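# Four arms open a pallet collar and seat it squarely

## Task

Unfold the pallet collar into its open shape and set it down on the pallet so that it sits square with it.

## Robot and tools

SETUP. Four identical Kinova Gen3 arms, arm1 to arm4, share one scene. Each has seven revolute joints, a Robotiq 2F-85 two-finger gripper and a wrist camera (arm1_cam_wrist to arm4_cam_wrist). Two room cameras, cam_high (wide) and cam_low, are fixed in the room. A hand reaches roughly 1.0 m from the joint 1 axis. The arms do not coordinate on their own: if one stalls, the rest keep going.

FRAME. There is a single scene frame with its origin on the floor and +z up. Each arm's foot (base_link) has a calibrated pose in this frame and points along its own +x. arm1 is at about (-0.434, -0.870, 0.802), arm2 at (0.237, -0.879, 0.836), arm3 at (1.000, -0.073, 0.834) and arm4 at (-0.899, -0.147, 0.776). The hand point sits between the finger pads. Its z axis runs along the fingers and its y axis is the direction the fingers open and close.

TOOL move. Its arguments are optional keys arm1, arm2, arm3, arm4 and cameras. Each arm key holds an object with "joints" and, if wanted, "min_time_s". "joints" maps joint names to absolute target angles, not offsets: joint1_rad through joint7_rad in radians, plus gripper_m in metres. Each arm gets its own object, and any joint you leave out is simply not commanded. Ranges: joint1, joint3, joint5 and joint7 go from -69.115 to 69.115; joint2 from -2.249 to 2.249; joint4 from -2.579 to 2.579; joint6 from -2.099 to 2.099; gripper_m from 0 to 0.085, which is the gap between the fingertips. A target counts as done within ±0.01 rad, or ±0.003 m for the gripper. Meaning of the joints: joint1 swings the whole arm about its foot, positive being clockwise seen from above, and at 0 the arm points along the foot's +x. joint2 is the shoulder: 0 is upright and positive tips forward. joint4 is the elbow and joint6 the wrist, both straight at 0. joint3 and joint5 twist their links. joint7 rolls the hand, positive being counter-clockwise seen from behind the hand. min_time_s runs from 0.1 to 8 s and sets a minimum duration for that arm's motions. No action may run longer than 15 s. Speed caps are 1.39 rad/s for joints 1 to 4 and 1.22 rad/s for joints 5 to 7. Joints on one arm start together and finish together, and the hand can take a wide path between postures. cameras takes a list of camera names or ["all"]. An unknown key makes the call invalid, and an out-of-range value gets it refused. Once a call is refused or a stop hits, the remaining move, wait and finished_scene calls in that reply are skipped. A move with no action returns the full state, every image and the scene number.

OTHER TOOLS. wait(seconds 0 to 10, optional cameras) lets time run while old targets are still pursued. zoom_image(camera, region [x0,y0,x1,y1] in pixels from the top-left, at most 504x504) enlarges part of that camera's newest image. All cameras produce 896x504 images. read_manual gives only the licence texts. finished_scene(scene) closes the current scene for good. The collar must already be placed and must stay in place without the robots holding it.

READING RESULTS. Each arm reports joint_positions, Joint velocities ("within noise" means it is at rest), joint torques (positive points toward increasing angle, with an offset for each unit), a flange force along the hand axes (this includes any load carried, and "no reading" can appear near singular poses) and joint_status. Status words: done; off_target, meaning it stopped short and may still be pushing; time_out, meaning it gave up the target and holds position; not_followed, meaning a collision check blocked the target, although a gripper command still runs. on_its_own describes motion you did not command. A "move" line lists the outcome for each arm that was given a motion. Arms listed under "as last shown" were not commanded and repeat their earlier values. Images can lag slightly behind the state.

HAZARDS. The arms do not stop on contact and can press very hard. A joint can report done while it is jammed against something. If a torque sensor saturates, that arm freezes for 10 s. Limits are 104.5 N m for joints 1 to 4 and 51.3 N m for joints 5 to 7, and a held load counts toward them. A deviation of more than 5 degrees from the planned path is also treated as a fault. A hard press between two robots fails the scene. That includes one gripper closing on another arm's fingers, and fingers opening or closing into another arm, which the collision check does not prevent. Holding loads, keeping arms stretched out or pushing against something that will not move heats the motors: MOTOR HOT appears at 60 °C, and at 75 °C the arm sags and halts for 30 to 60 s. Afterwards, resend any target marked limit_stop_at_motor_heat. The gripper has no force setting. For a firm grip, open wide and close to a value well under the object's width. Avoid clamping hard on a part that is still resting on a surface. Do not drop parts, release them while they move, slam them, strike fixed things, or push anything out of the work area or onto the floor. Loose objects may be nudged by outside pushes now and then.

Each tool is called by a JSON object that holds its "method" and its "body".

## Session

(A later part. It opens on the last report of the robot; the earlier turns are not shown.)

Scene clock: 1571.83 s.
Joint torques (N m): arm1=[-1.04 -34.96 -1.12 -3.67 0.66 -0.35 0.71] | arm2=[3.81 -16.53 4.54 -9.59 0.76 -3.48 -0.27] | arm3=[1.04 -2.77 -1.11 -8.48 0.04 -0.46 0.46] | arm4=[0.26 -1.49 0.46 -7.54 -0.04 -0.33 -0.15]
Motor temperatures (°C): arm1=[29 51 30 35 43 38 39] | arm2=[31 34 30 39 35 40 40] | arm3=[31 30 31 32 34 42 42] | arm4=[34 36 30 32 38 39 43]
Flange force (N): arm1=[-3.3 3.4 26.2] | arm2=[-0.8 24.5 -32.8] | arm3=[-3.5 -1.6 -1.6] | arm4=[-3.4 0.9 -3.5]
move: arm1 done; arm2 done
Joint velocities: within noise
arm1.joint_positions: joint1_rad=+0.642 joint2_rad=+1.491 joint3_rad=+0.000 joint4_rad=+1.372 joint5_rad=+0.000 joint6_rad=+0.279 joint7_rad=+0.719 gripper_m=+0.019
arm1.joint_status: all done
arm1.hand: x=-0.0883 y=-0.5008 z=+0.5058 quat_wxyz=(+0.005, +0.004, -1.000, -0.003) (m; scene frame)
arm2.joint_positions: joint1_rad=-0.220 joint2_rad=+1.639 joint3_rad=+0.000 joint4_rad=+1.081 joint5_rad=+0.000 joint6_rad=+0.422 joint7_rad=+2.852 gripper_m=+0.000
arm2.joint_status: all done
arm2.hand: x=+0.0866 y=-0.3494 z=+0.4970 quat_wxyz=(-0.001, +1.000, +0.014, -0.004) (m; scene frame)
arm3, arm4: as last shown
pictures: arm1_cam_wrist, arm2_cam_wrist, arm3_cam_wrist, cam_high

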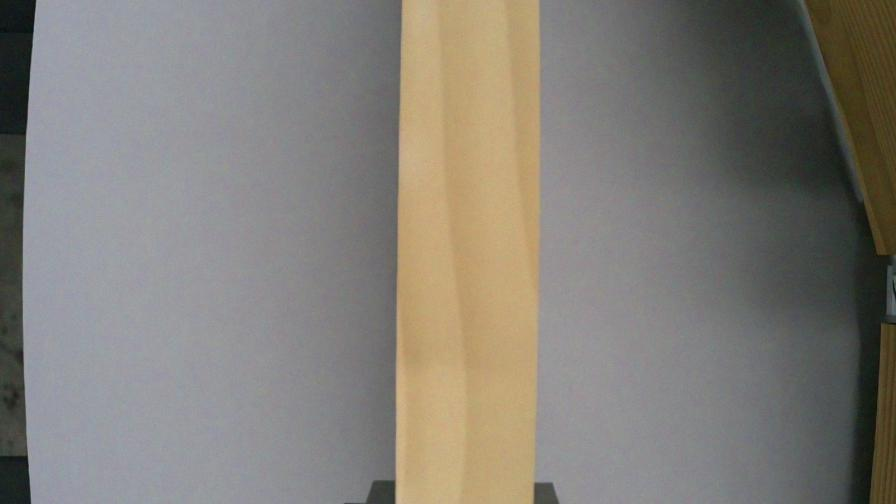

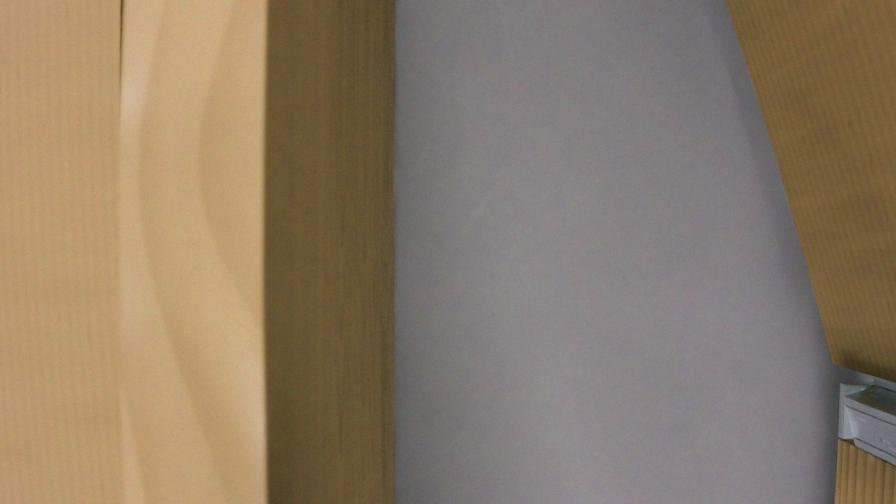

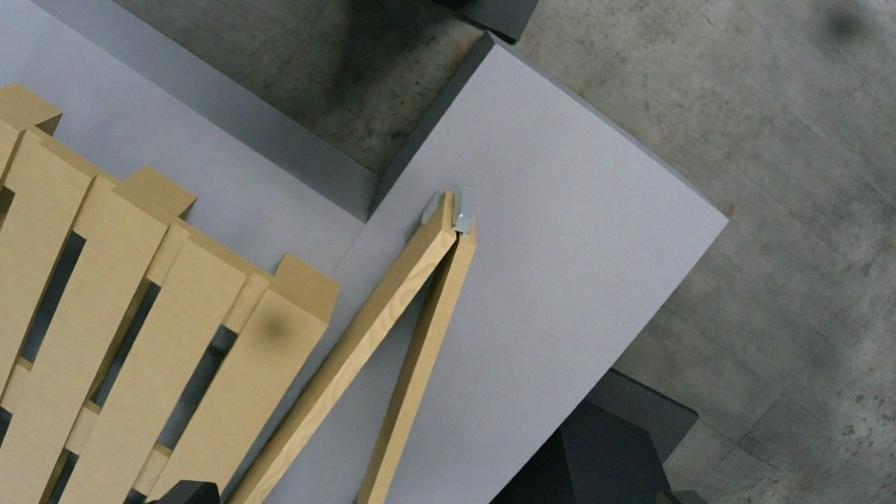

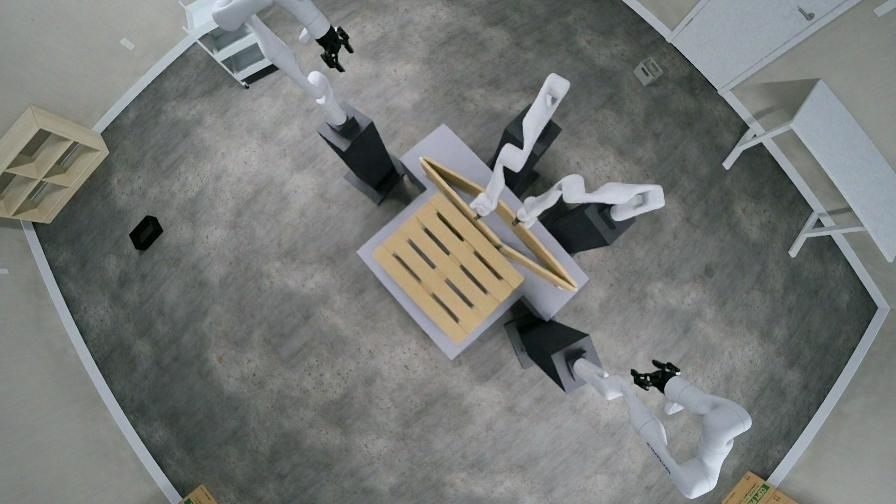

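{"method": "move", "body": {"arm1": {"joints": {"joint1_rad": 0.7519, "joint2_rad": 1.4822, "joint4_rad": 1.4256, "joint6_rad": 0.2338, "joint7_rad": 0.8289}, "min_time_s": 3}, "arm2": {"joints": {"joint1_rad": -0.203, "joint2_rad": 1.6789, "joint4_rad": 0.9245, "joint6_rad": 0.5382, "joint7_rad": 2.869}, "min_time_s": 3}, "cameras": ["arm1_cam_wrist", "arm2_cam_wrist", "cam_high", "arm3_cam_wrist", "arm4_cam_wrist", "cam_low"]}}

Scene clock: 1582.60 s.
Joint torques (N m): arm1=[-0.64 -22.17 -3.46 1.34 -0.55 0.39 -0.09] | arm2=[13.2 -11.88 12.47 -28.07 3.31 -16.94 -0.36] | arm3=[1.02 -2.75 -1.14 -8.5 0.04 -0.46 0.47] | arm4=[0.32 -1.49 0.49 -7.61 0 -0.32 -0.16]
Motor temperatures (°C): arm1=[29 51 30 35 43 38 39] | arm2=[31 34 30 39 35 40 40] | arm3=[31 30 31 32 34 42 42] | arm4=[34 35 30 32 38 39 43]
Flange force (N): arm1=[-9.5 6.7 7.0] | arm2=[-3.1 85.1 -95.3] | arm3=[-3.4 -1.7 -1.6] | arm4=[-3.3 1.0 -3.2]
move: arm1 done; arm2 done
Joint velocities: within noise
arm1.joint_positions: joint1_rad=+0.752 joint2_rad=+1.482 joint3_rad=+0.000 joint4_rad=+1.426 joint5_rad=+0.000 joint6_rad=+0.234 joint7_rad=+0.829 gripper_m=+0.019
arm1.joint_status: all done
arm1.hand: x=-0.0602 y=-0.5508 z=+0.5053 quat_wxyz=(+0.005, +0.004, -1.000, -0.003) (m; scene frame)
arm2.joint_positions: joint1_rad=-0.203 joint2_rad=+1.679 joint3_rad=+0.000 joint4_rad=+0.924 joint5_rad=+0.000 joint6_rad=+0.538 joint7_rad=+2.869 gripper_m=+0.000
arm2.joint_status: all done
arm2.hand: x=+0.0865 y=-0.3174 z=+0.4972 quat_wxyz=(-0.001, +1.000, +0.014, -0.004) (m; scene frame)
arm3, arm4: as last shown
pictures: arm1_cam_wrist, arm2_cam_wrist, arm3_cam_wrist, arm4_cam_wrist, cam_high, cam_low

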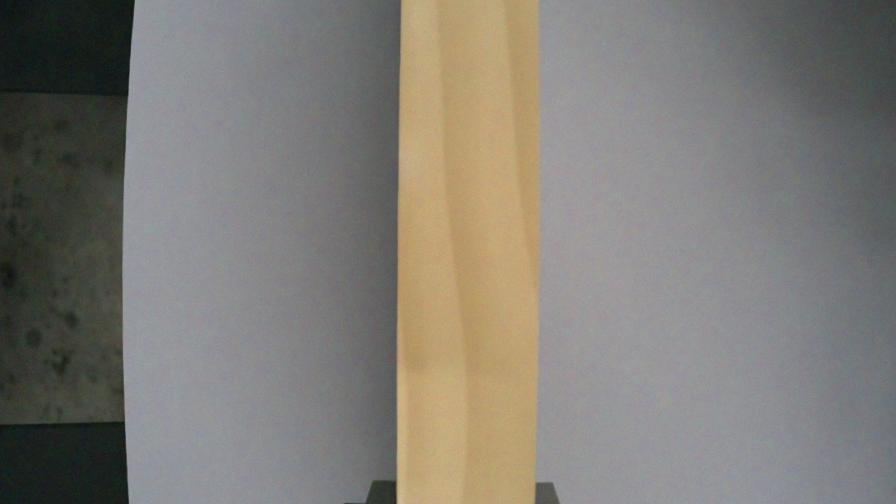

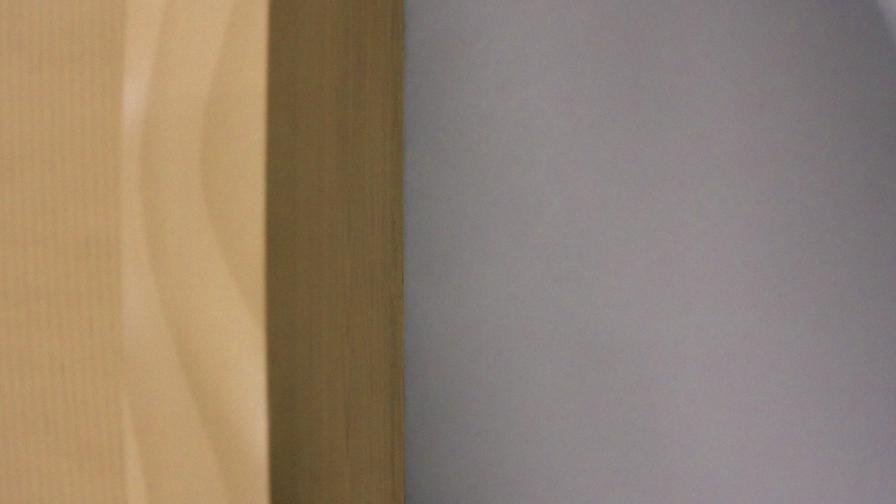

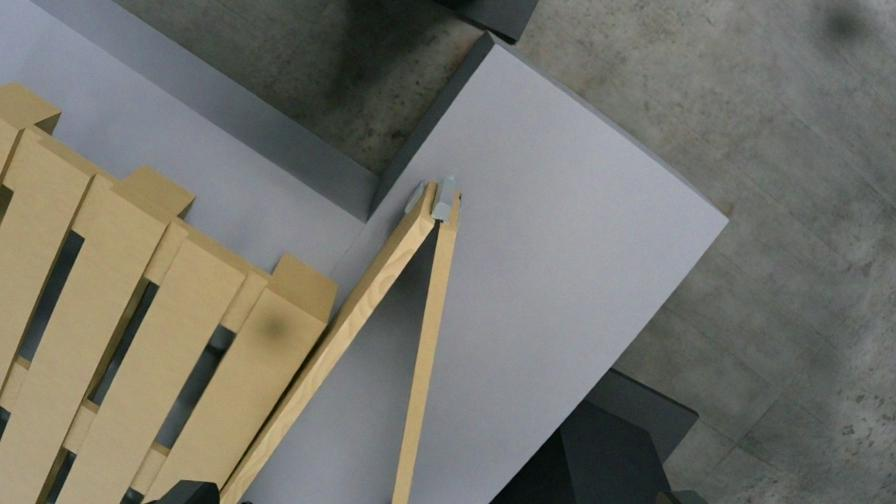

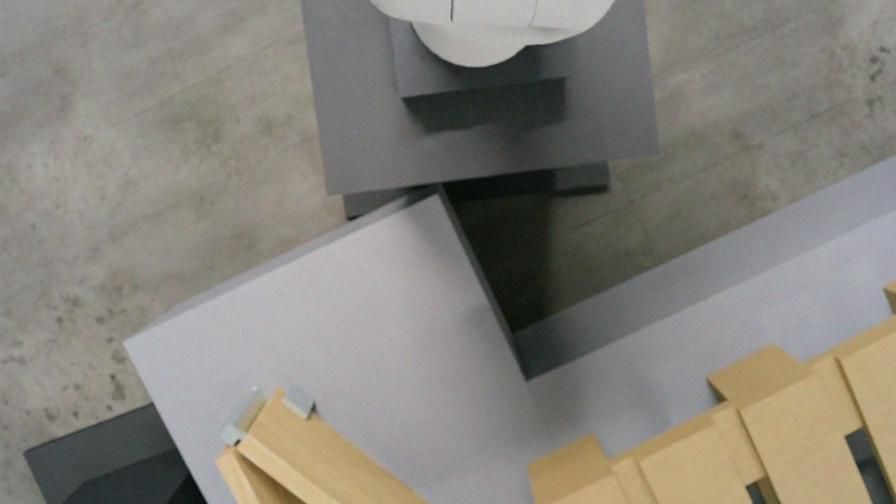

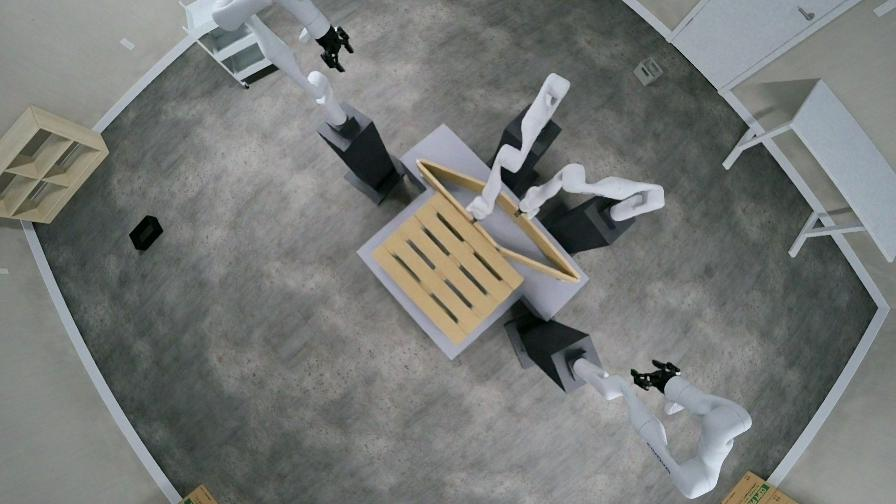

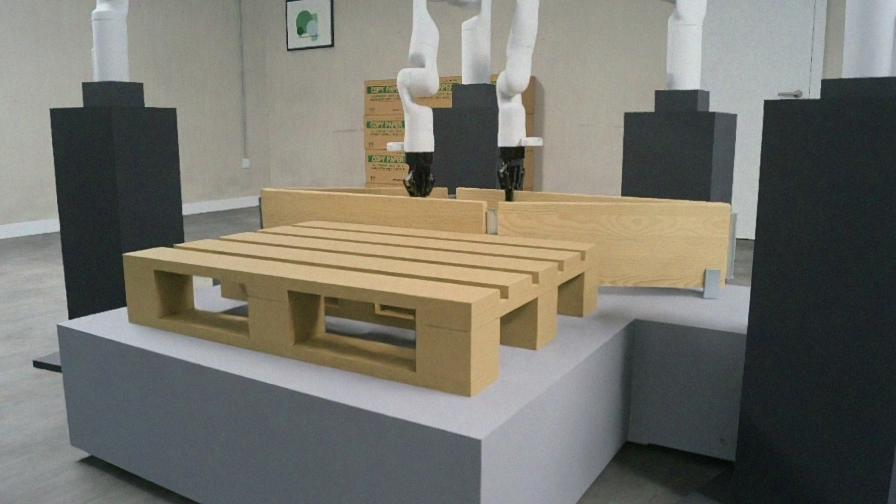

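{"method": "move", "body": {"arm2": {"joints": {"joint1_rad": -0.212, "joint2_rad": 1.658, "joint4_rad": 1.0067, "joint6_rad": 0.4769, "joint7_rad": 2.86}, "min_time_s": 1}}}

{"method": "wait", "body": {"seconds": 0.5, "cameras": ["arm2_cam_wrist"]}}

Scene clock: 1635.87 s.
Joint torques (N m): arm1=[-0.19 -38.2 -0.38 -5.77 -0.2 -0.71 -0.39] | arm2=[-0.83 -20.69 0.11 -4.35 -0.1 0.53 -0.18] | arm3=[1.01 -2.74 -1.12 -8.45 0.05 -0.47 0.46] | arm4=[0.34 -1.43 0.45 -7.55 -0.03 -0.29 -0.18]
Motor temperatures (°C): arm1=[29 45 30 35 43 38 40] | arm2=[32 34 31 41 35 45 40] | arm3=[31 30 31 32 34 42 42] | arm4=[34 35 30 32 38 39 43]
Flange force (N): arm1=[1.8 -2.1 29.6] | arm2=[3.3 6.9 -9.5] | arm3=[-3.5 -1.7 -1.8] | arm4=[-3.3 0.8 -3.3]
move: arm2 done
Joint velocities: within noise
arm1, arm3, arm4: as last shown
arm1.hand: x=-0.0603 y=-0.5509 z=+0.5052 quat_wxyz=(+0.005, +0.004, -1.000, -0.003) (m; scene frame)
arm2.joint_positions: joint1_rad=-0.212 joint2_rad=+1.658 joint3_rad=+0.000 joint4_rad=+1.007 joint5_rad=+0.000 joint6_rad=+0.477 joint7_rad=+2.860 gripper_m=+0.000
arm2.joint_status: all done
arm2.hand: x=+0.0864 y=-0.3339 z=+0.4966 quat_wxyz=(-0.001, +1.000, +0.014, -0.004) (m; scene frame)
pictures: none

Scene clock: 1636.37 s.
Joint torques (N m): arm1=[-0.03 -38.59 -0.2 -5.97 -0.18 -1.02 -0.36] | arm2=[-0.81 -20.78 0.08 -4.26 -0.13 0.46 -0.17] | arm3=[1 -2.74 -1.11 -8.45 0.03 -0.44 0.45] | arm4=[0.32 -1.43 0.43 -7.58 -0.09 -0.3 -0.17]
Motor temperatures (°C): arm1=[29 45 30 35 43 38 40] | arm2=[32 34 31 41 35 45 40] | arm3=[31 30 31 32 34 42 42] | arm4=[34 35 30 32 38 39 43]
Flange force (N): arm1=[1.7 -1.6 30.0] | arm2=[3.1 6.1 -9.0] | arm3=[-3.5 -1.7 -1.7] | arm4=[-3.3 0.7 -3.2]
Joint velocities: within noise
arm1.joint_positions: joint1_rad=+0.752 joint2_rad=+1.482 joint3_rad=+0.000 joint4_rad=+1.426 joint5_rad=+0.000 joint6_rad=+0.234 joint7_rad=+0.829 gripper_m=+0.019
arm1.joint_status: not commanded
arm1.hand: x=-0.0603 y=-0.5509 z=+0.5052 quat_wxyz=(+0.005, +0.004, -1.000, -0.003) (m; scene frame)
arm2.joint_positions: joint1_rad=-0.212 joint2_rad=+1.658 joint3_rad=+0.000 joint4_rad=+1.007 joint5_rad=+0.000 joint6_rad=+0.477 joint7_rad=+2.860 gripper_m=+0.000
arm2.joint_status: all done
arm2.hand: x=+0.0864 y=-0.3339 z=+0.4966 quat_wxyz=(-0.001, +1.000, +0.014, -0.004) (m; scene frame)
arm3.joint_positions: joint1_rad=-0.415 joint2_rad=-0.360 joint3_rad=+0.000 joint4_rad=+1.570 joint5_rad=+0.000 joint6_rad=+1.600 joint7_rad=+1.570 gripper_m=+0.085
arm3.joint_status: not commanded
arm3.hand: x=+0.7800 y=-0.1905 z=+1.3292 quat_wxyz=(-0.047, -0.944, -0.285, +0.157) (m; scene frame)
arm4.joint_positions: joint1_rad=+0.150 joint2_rad=-0.400 joint3_rad=+0.000 joint4_rad=+1.490 joint5_rad=+0.000 joint6_rad=+1.900 joint7_rad=+1.570 gripper_m=+0.085
arm4.joint_status: not commanded
arm4.hand: x=-0.7604 y=-0.2346 z=+1.2856 quat_wxyz=(-0.070, -0.228, -0.971, +0.024) (m; scene frame)
wait: 0.50 s; at rest by 0.27 s
pictures: arm2_cam_wrist

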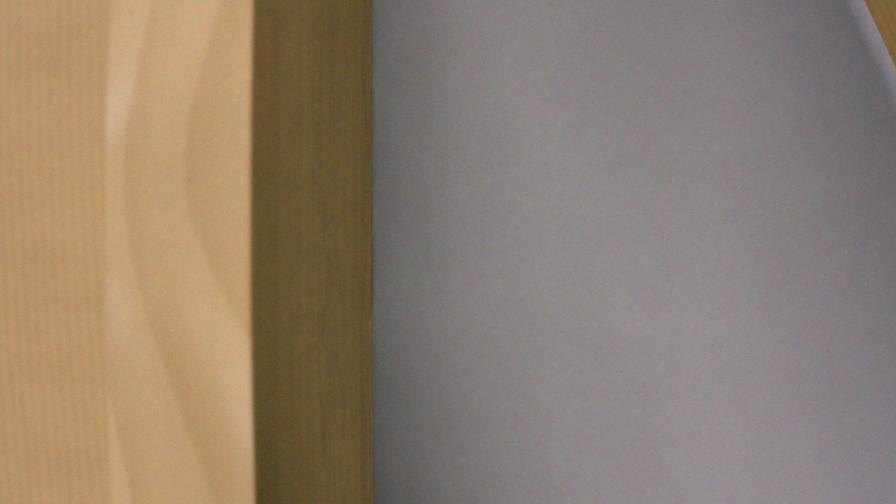

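{"method": "move", "body": {"arm1": {"joints": {"joint2_rad": 1.4916, "joint4_rad": 1.4173, "joint6_rad": 0.2328}, "min_time_s": 1.5}, "arm2": {"joints": {"joint2_rad": 1.3654, "joint4_rad": 1.2731, "joint6_rad": 0.5031}, "min_time_s": 2}}}

Scene clock: 1650.77 s.
Joint torques (N m): arm1=[-0.79 -29.44 -0.84 -5.3 -0.27 -1.73 -0.52] | arm2=[-0.47 -24.55 0.54 -6.37 -0.06 -0.11 -0.2] | arm3=[1 -2.78 -1.13 -8.46 0.05 -0.48 0.47] | arm4=[0.31 -1.53 0.52 -7.59 -0.05 -0.34 -0.14]
Motor temperatures (°C): arm1=[29 46 30 35 43 38 39] | arm2=[32 34 31 41 35 44 40] | arm3=[31 30 31 32 34 42 42] | arm4=[34 35 30 32 38 39 43]
Flange force (N): arm1=[0.7 -3.2 9.7] | arm2=[2.9 7.6 -1.9] | arm3=[-3.6 -1.7 -1.7] | arm4=[-3.4 1.1 -3.4]
move: arm1 done; arm2 done
Joint velocities: within noise
arm1.joint_positions: joint1_rad=+0.752 joint2_rad=+1.492 joint3_rad=+0.000 joint4_rad=+1.417 joint5_rad=+0.000 joint6_rad=+0.233 joint7_rad=+0.829 gripper_m=+0.019
arm1.joint_status: all done
arm1.hand: x=-0.0604 y=-0.5508 z=+0.5012 quat_wxyz=(+0.005, +0.004, -1.000, -0.003) (m; scene frame)
arm2.joint_positions: joint1_rad=-0.212 joint2_rad=+1.365 joint3_rad=+0.000 joint4_rad=+1.273 joint5_rad=+0.000 joint6_rad=+0.503 joint7_rad=+2.860 gripper_m=+0.000
arm2.joint_status: all done
arm2.hand: x=+0.0874 y=-0.3342 z=+0.6229 quat_wxyz=(-0.001, +1.000, +0.014, -0.004) (m; scene frame)
arm3, arm4: as last shown
pictures: none

{"method": "move", "body": {"arm1": {"joints": {"gripper_m": 0.06}}, "arm2": {"joints": {"joint2_rad": -0.6, "joint4_rad": 1.9, "joint6_rad": 1.2, "joint7_rad": 1.57}, "min_time_s": 4}}}

{"method": "move", "body": {"arm1": {"joints": {"joint2_rad": 1.25, "joint4_rad": 1.66, "joint6_rad": 0.23}, "min_time_s": 2}, "cameras": ["all"]}}

Scene clock: 1673.10 s.
Joint torques (N m): arm1=[0.12 -24.11 0.41 -2.26 0.13 -0.04 -0.24] | arm2=[-0.39 -0.3 -0.22 -12.56 -0.06 -1.82 -0.22] | arm3=[0.99 -2.75 -1.13 -8.45 0.06 -0.46 0.46] | arm4=[0.28 -1.53 0.4 -7.51 -0.04 -0.31 -0.14]
Motor temperatures (°C): arm1=[29 45 30 35 43 38 39] | arm2=[31 35 30 41 35 44 40] | arm3=[31 30 31 32 34 42 42] | arm4=[34 35 30 32 38 39 43]
Flange force (N): arm1=[0.0 0.5 4.0] | arm2=[2.4 0.3 6.3] | arm3=[-3.5 -1.7 -1.8] | arm4=[-3.6 0.7 -3.6]
move: arm1 done; arm2 done
Joint velocities: within noise
arm1.joint_positions: joint1_rad=+0.752 joint2_rad=+1.492 joint3_rad=+0.000 joint4_rad=+1.417 joint5_rad=+0.000 joint6_rad=+0.233 joint7_rad=+0.829 gripper_m=+0.060
arm1.joint_status: all done
arm1.hand: x=-0.0603 y=-0.5508 z=+0.5012 quat_wxyz=(+0.005, +0.004, -1.000, -0.003) (m; scene frame)
arm2.joint_positions: joint1_rad=-0.212 joint2_rad=-0.600 joint3_rad=+0.000 joint4_rad=+1.900 joint5_rad=+0.000 joint6_rad=+1.200 joint7_rad=+1.570 gripper_m=+0.000
arm2.joint_status: all done
arm2.hand: x=+0.1876 y=-0.6331 z=+1.3042 quat_wxyz=(-0.185, +0.765, -0.561, -0.258) (m; scene frame)
arm3, arm4: as last shown
pictures: none

Scene clock: 1675.40 s.
Joint torques (N m): arm1=[0.11 -23.17 0.41 -2.24 0.15 -0.02 -0.24] | arm2=[-0.35 -0.29 -0.24 -12.55 -0.05 -1.83 -0.16] | arm3=[1.02 -2.77 -1.11 -8.49 0.03 -0.47 0.44] | arm4=[0.39 -1.48 0.38 -7.58 -0.03 -0.33 -0.11]
Motor temperatures (°C): arm1=[29 44 30 35 43 38 39] | arm2=[31 35 30 41 35 43 40] | arm3=[31 30 31 32 34 42 42] | arm4=[34 35 30 32 38 39 43]
Flange force (N): arm1=[0.0 0.6 4.2] | arm2=[2.4 0.3 6.3] | arm3=[-3.5 -1.7 -1.6] | arm4=[-3.4 0.7 -3.4]
move: arm1 done
Joint velocities: within noise
arm1.joint_positions: joint1_rad=+0.752 joint2_rad=+1.250 joint3_rad=+0.000 joint4_rad=+1.660 joint5_rad=+0.000 joint6_rad=+0.230 joint7_rad=+0.829 gripper_m=+0.060
arm1.joint_status: all done
arm1.hand: x=-0.0740 y=-0.5650 z=+0.6006 quat_wxyz=(+0.004, +0.004, -1.000, -0.003) (m; scene frame)
arm2, arm3, arm4: as last shown
pictures: arm1_cam_wrist, arm2_cam_wrist, arm3_cam_wrist, arm4_cam_wrist, cam_high, cam_low

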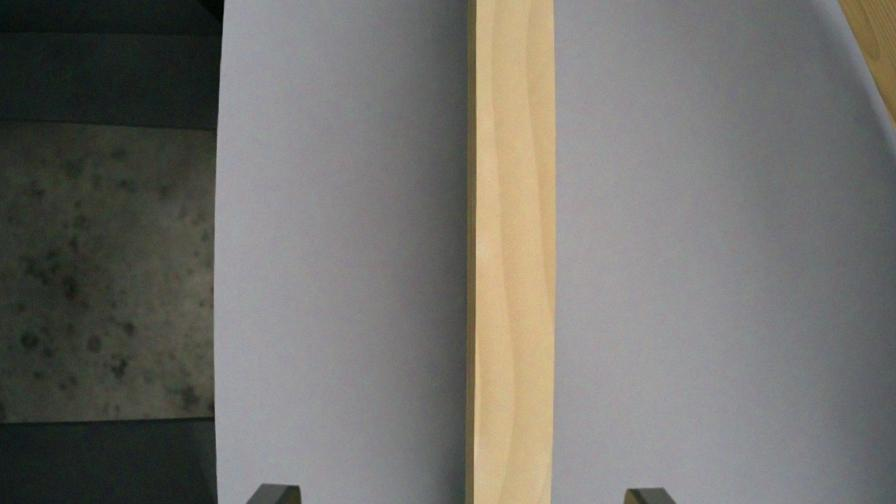

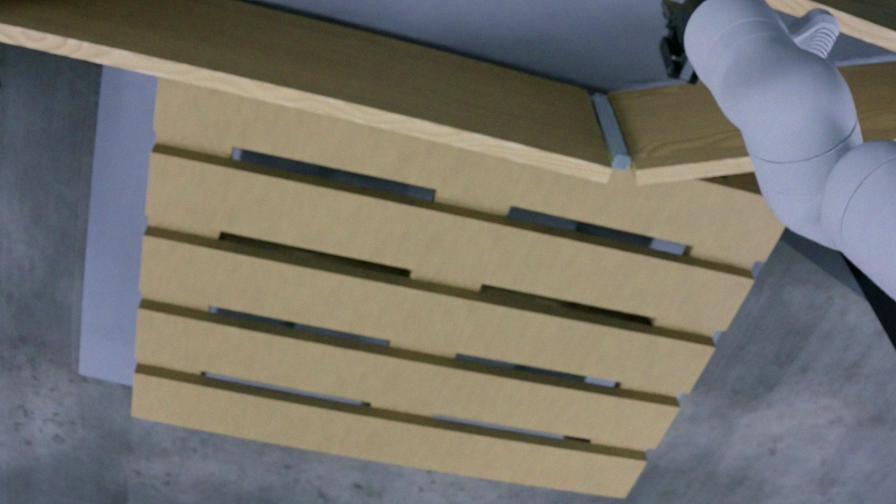

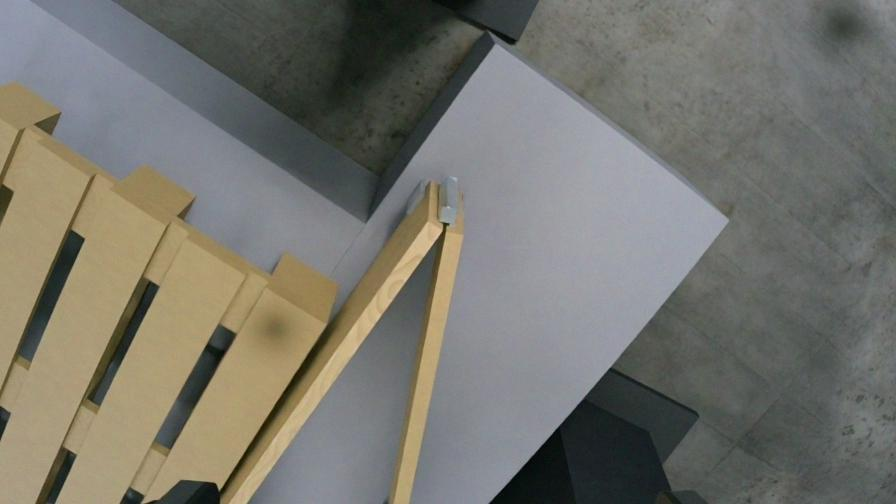

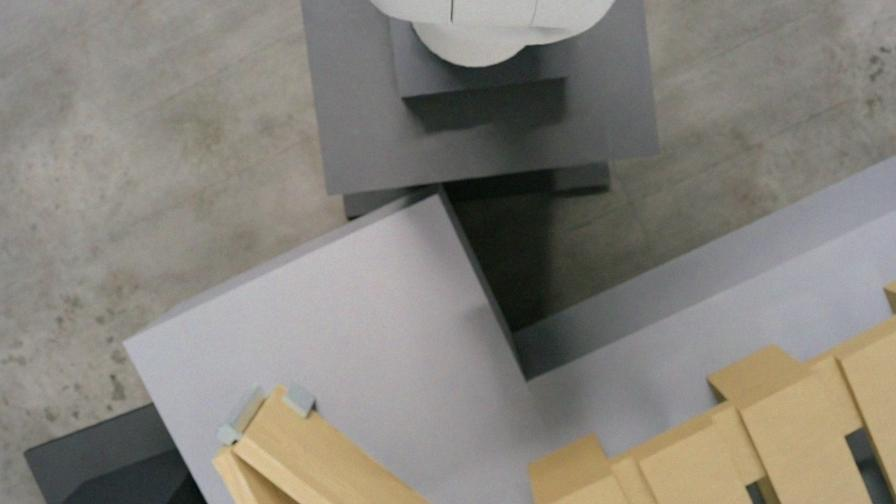

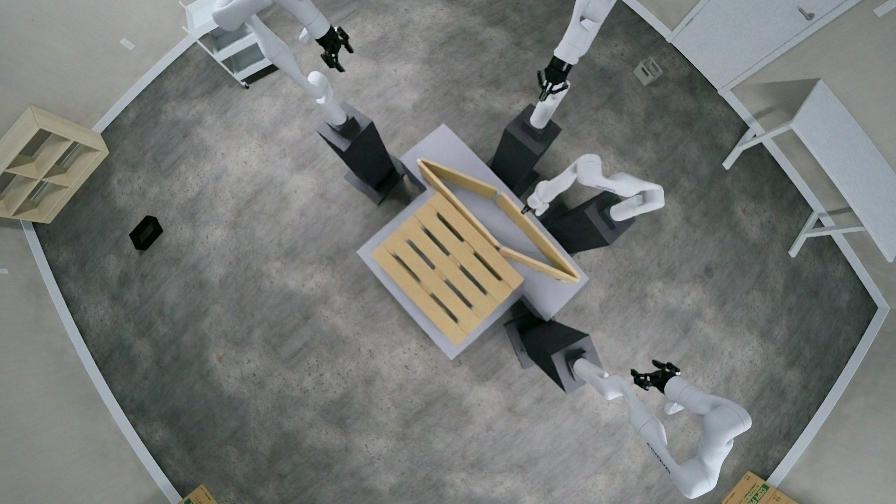

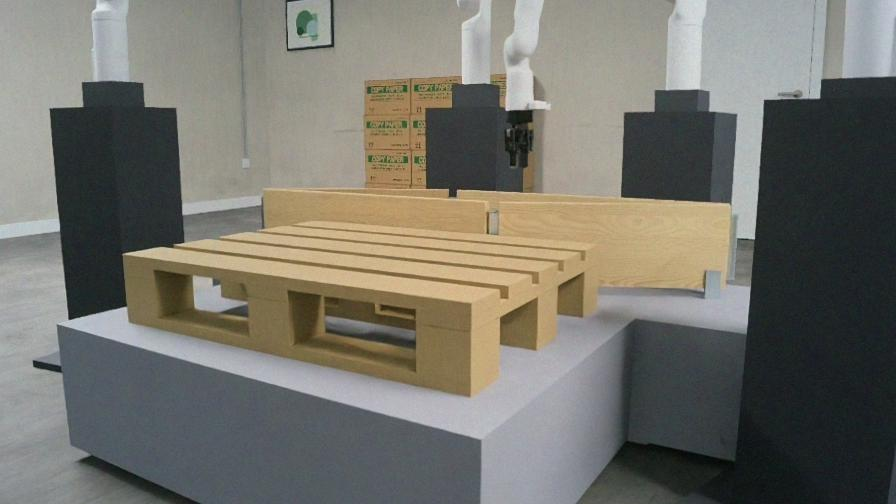

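{"method": "zoom_image", "body": {"camera": "cam_high", "region": [340, 100, 600, 370]}}

{"method": "zoom_image", "body": {"camera": "cam_low", "region": [240, 170, 744, 404]}}

Scaled by 1.867 from the camera's 896x504 image, which has a finer 1280x720 frame.

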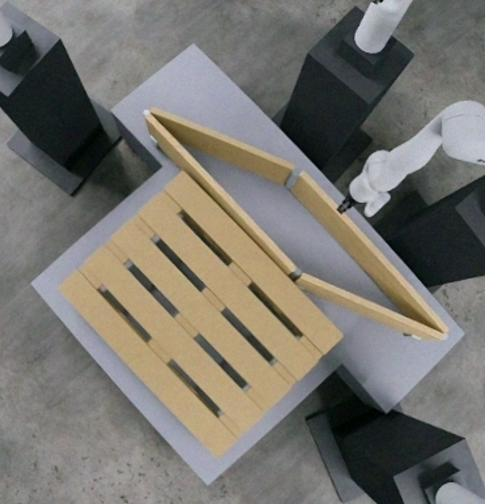

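Scaled by 1.000.

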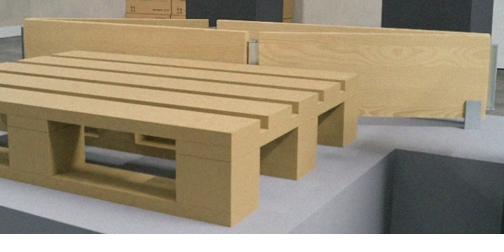

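{"method": "move", "body": {"arm1": {"joints": {"joint1_rad": 0.3, "joint2_rad": -0.6, "joint4_rad": 1.9, "joint6_rad": 1.2, "joint7_rad": 1.57}, "min_time_s": 4}, "arm3": {"joints": {"joint1_rad": -0.3543, "joint2_rad": 1.4278, "joint4_rad": 0.9519, "joint6_rad": 0.7619, "joint7_rad": 1.5151}, "min_time_s": 5}, "arm4": {"joints": {"joint1_rad": 0.2114, "joint2_rad": 1.1696, "joint4_rad": 1.4584, "joint6_rad": 0.5136, "joint7_rad": 2.5647}, "min_time_s": 5}, "cameras": ["all"]}}

Scene clock: 1741.50 s.
Joint torques (N m): arm1=[0.26 -0.15 -0.17 -10.91 0.14 -1.82 -0.21] | arm2=[-0.35 -0.33 -0.26 -12.54 -0.07 -1.83 -0.2] | arm3=[0.96 -27.66 -0.48 -5.46 0.03 0.46 0.46] | arm4=[0.75 -23.27 1.13 -3.72 -0.03 0.11 -0.17]
Motor temperatures (°C): arm1=[29 43 30 35 43 38 39] | arm2=[31 33 30 40 35 42 40] | arm3=[31 30 31 32 34 42 42] | arm4=[34 35 30 32 38 39 43]
Flange force (N): arm1=[-1.5 -0.2 2.0] | arm2=[2.3 0.1 6.3] | arm3=[-5.2 2.5 3.9] | arm4=[-1.8 -2.3 1.6]
move: arm1 done; arm3 done; arm4 done
Joint velocities: within noise
arm1.joint_positions: joint1_rad=+0.300 joint2_rad=-0.600 joint3_rad=+0.000 joint4_rad=+1.900 joint5_rad=+0.000 joint6_rad=+1.200 joint7_rad=+1.570 gripper_m=+0.060
arm1.joint_status: all done
arm1.hand: x=-0.3159 y=-0.6467 z=+1.2690 quat_wxyz=(-0.258, +0.535, -0.784, -0.183) (m; scene frame)
arm2: as last shown
arm3.joint_positions: joint1_rad=-0.354 joint2_rad=+1.428 joint3_rad=+0.000 joint4_rad=+0.952 joint5_rad=+0.000 joint6_rad=+0.762 joint7_rad=+1.515 gripper_m=+0.085
arm3.joint_status: all done
arm3.hand: x=+0.4399 y=-0.3695 z=+0.6394 quat_wxyz=(+0.001, -0.972, -0.233, -0.001) (m; scene frame)
arm4.joint_positions: joint1_rad=+0.211 joint2_rad=+1.170 joint3_rad=+0.000 joint4_rad=+1.458 joint5_rad=+0.000 joint6_rad=+0.514 joint7_rad=+2.565 gripper_m=+0.085
arm4.joint_status: all done
arm4.hand: x=-0.4436 y=-0.4405 z=+0.6390 quat_wxyz=(+0.006, +0.233, -0.972, +0.005) (m; scene frame)
pictures: arm1_cam_wrist, arm2_cam_wrist, arm3_cam_wrist, arm4_cam_wrist, cam_high, cam_low

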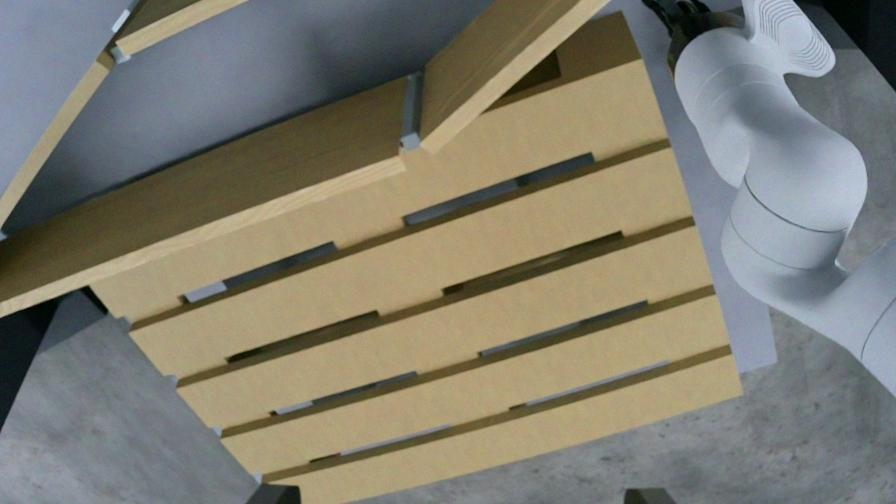

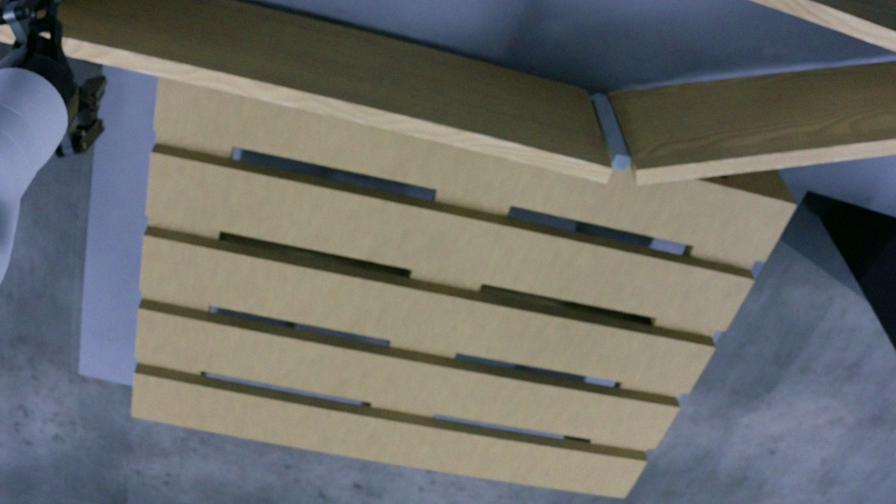

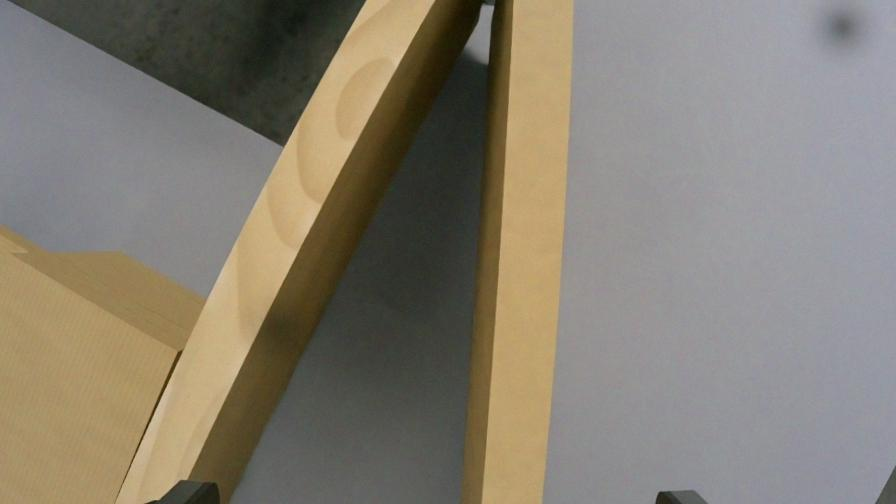

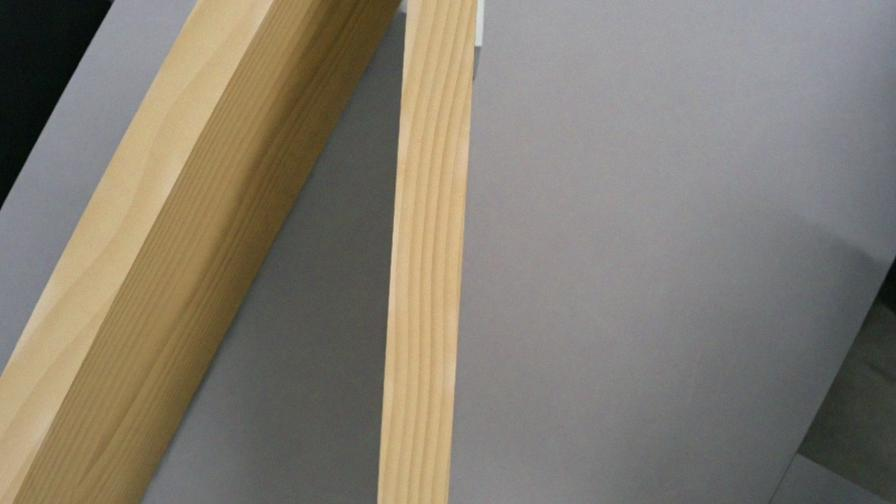

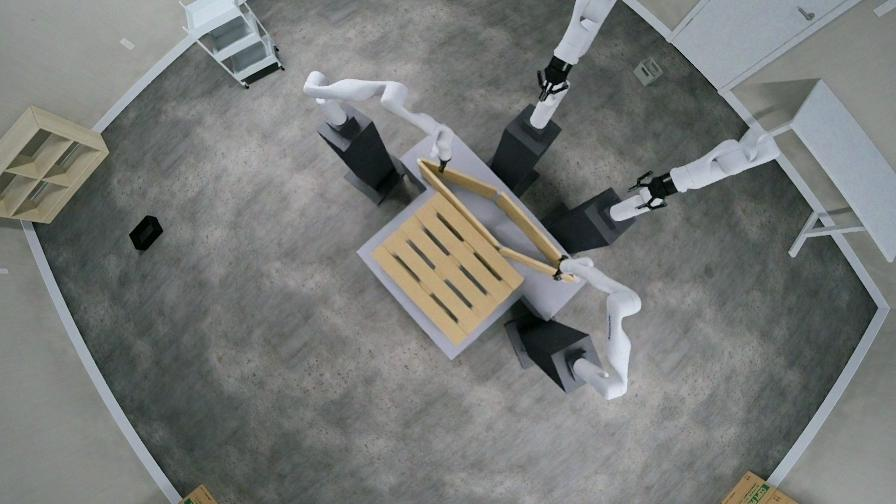

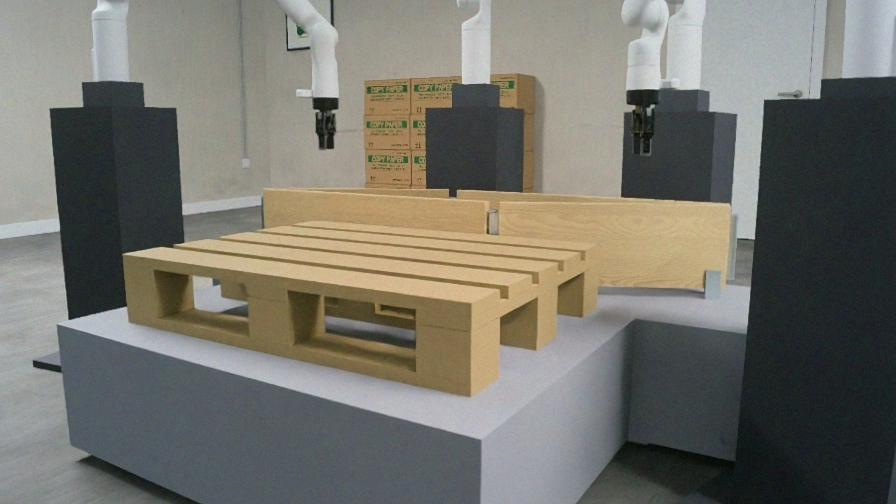

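{"method": "zoom_image", "body": {"camera": "arm4_cam_wrist", "region": [340, 252, 592, 504]}}

{"method": "zoom_image", "body": {"camera": "arm3_cam_wrist", "region": [392, 252, 644, 504]}}

Scaled by 2.000 from the camera's 896x504 image, which has a finer 1280x720 frame.

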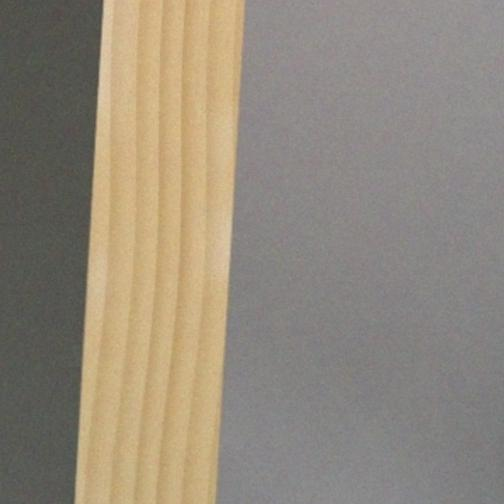

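Scaled by 2.000 from the camera's 896x504 image, which has a finer 1280x720 frame.

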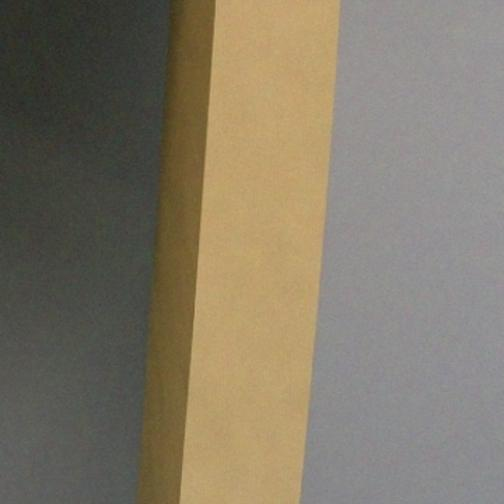

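{"method": "zoom_image", "body": {"camera": "arm3_cam_wrist", "region": [340, 0, 592, 126]}}

{"method": "zoom_image", "body": {"camera": "arm4_cam_wrist", "region": [300, 0, 552, 126]}}

Scaled by 2.000 from the camera's 896x504 image, which has a finer 1280x720 frame.

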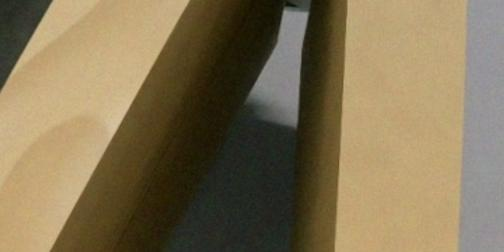

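Scaled by 2.000 from the camera's 896x504 image, which has a finer 1280x720 frame.

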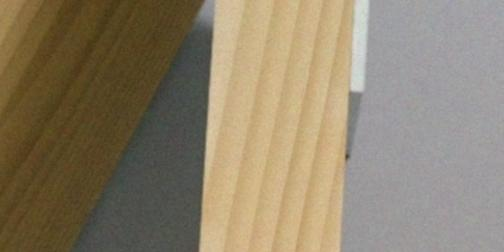

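{"method": "move", "body": {"arm3": {"joints": {"joint1_rad": -0.3912, "joint2_rad": 1.5986, "joint4_rad": 0.7291, "joint6_rad": 0.8139, "joint7_rad": 1.4236}, "min_time_s": 2}, "arm4": {"joints": {"joint1_rad": 0.2203, "joint2_rad": 1.3059, "joint4_rad": 1.3617, "joint6_rad": 0.474, "joint7_rad": 2.5171}, "min_time_s": 2}, "cameras": ["arm3_cam_wrist", "arm4_cam_wrist"]}}

Scene clock: 1894.30 s.
Joint torques (N m): arm1=[0.12 -0.16 -0.19 -10.98 0.14 -1.84 -0.24] | arm2=[-0.34 -0.31 -0.25 -12.59 -0.11 -1.83 -0.19] | arm3=[0.93 -28.17 -0.54 -5.74 0.02 0.46 0.47] | arm4=[0.77 -23.85 1.14 -3.43 -0.01 0.06 -0.14]
Motor temperatures (°C): arm1=[29 37 30 35 42 38 39] | arm2=[31 32 30 39 35 41 40] | arm3=[31 32 31 32 34 42 42] | arm4=[34 37 30 32 38 38 43]
Flange force (N): arm1=[-1.3 -0.2 2.2] | arm2=[2.4 0.1 6.4] | arm3=[-6.8 3.1 4.9] | arm4=[-2.0 -2.3 1.8]
move: arm3 done; arm4 done
Joint velocities: within noise
arm1, arm2: as last shown
arm3.joint_positions: joint1_rad=-0.391 joint2_rad=+1.599 joint3_rad=+0.000 joint4_rad=+0.729 joint5_rad=+0.000 joint6_rad=+0.814 joint7_rad=+1.424 gripper_m=+0.085
arm3.joint_status: all done
arm3.hand: x=+0.4380 y=-0.3982 z=+0.5793 quat_wxyz=(+0.001, -0.978, -0.207, -0.001) (m; scene frame)
arm4.joint_positions: joint1_rad=+0.220 joint2_rad=+1.306 joint3_rad=+0.000 joint4_rad=+1.362 joint5_rad=+0.000 joint6_rad=+0.474 joint7_rad=+2.517 gripper_m=+0.085
arm4.joint_status: all done
arm4.hand: x=-0.4402 y=-0.4493 z=+0.5790 quat_wxyz=(+0.006, +0.206, -0.979, +0.005) (m; scene frame)
pictures: arm3_cam_wrist, arm4_cam_wrist

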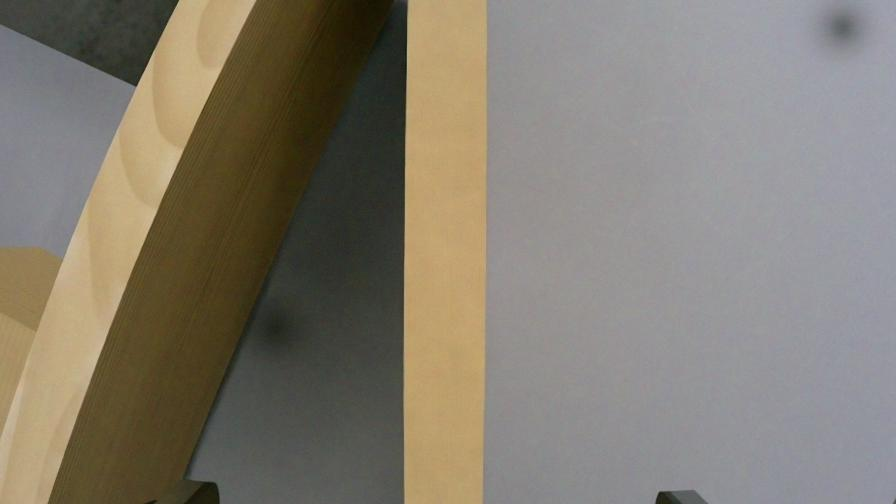

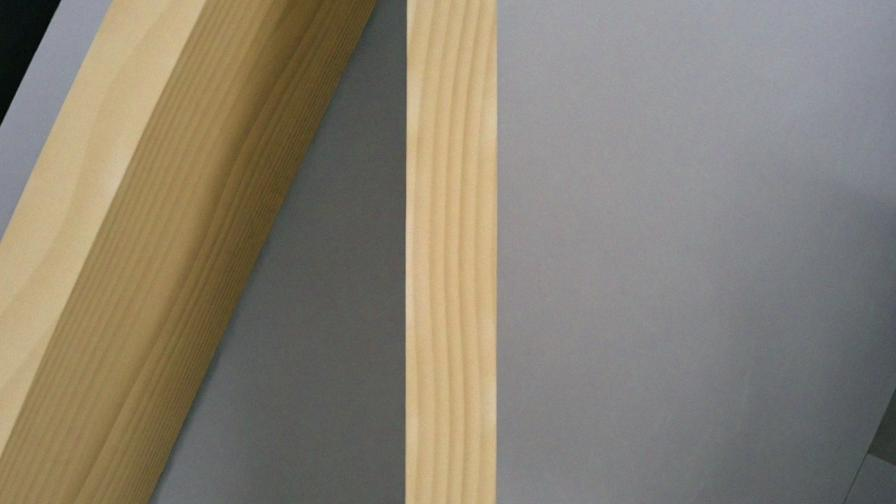

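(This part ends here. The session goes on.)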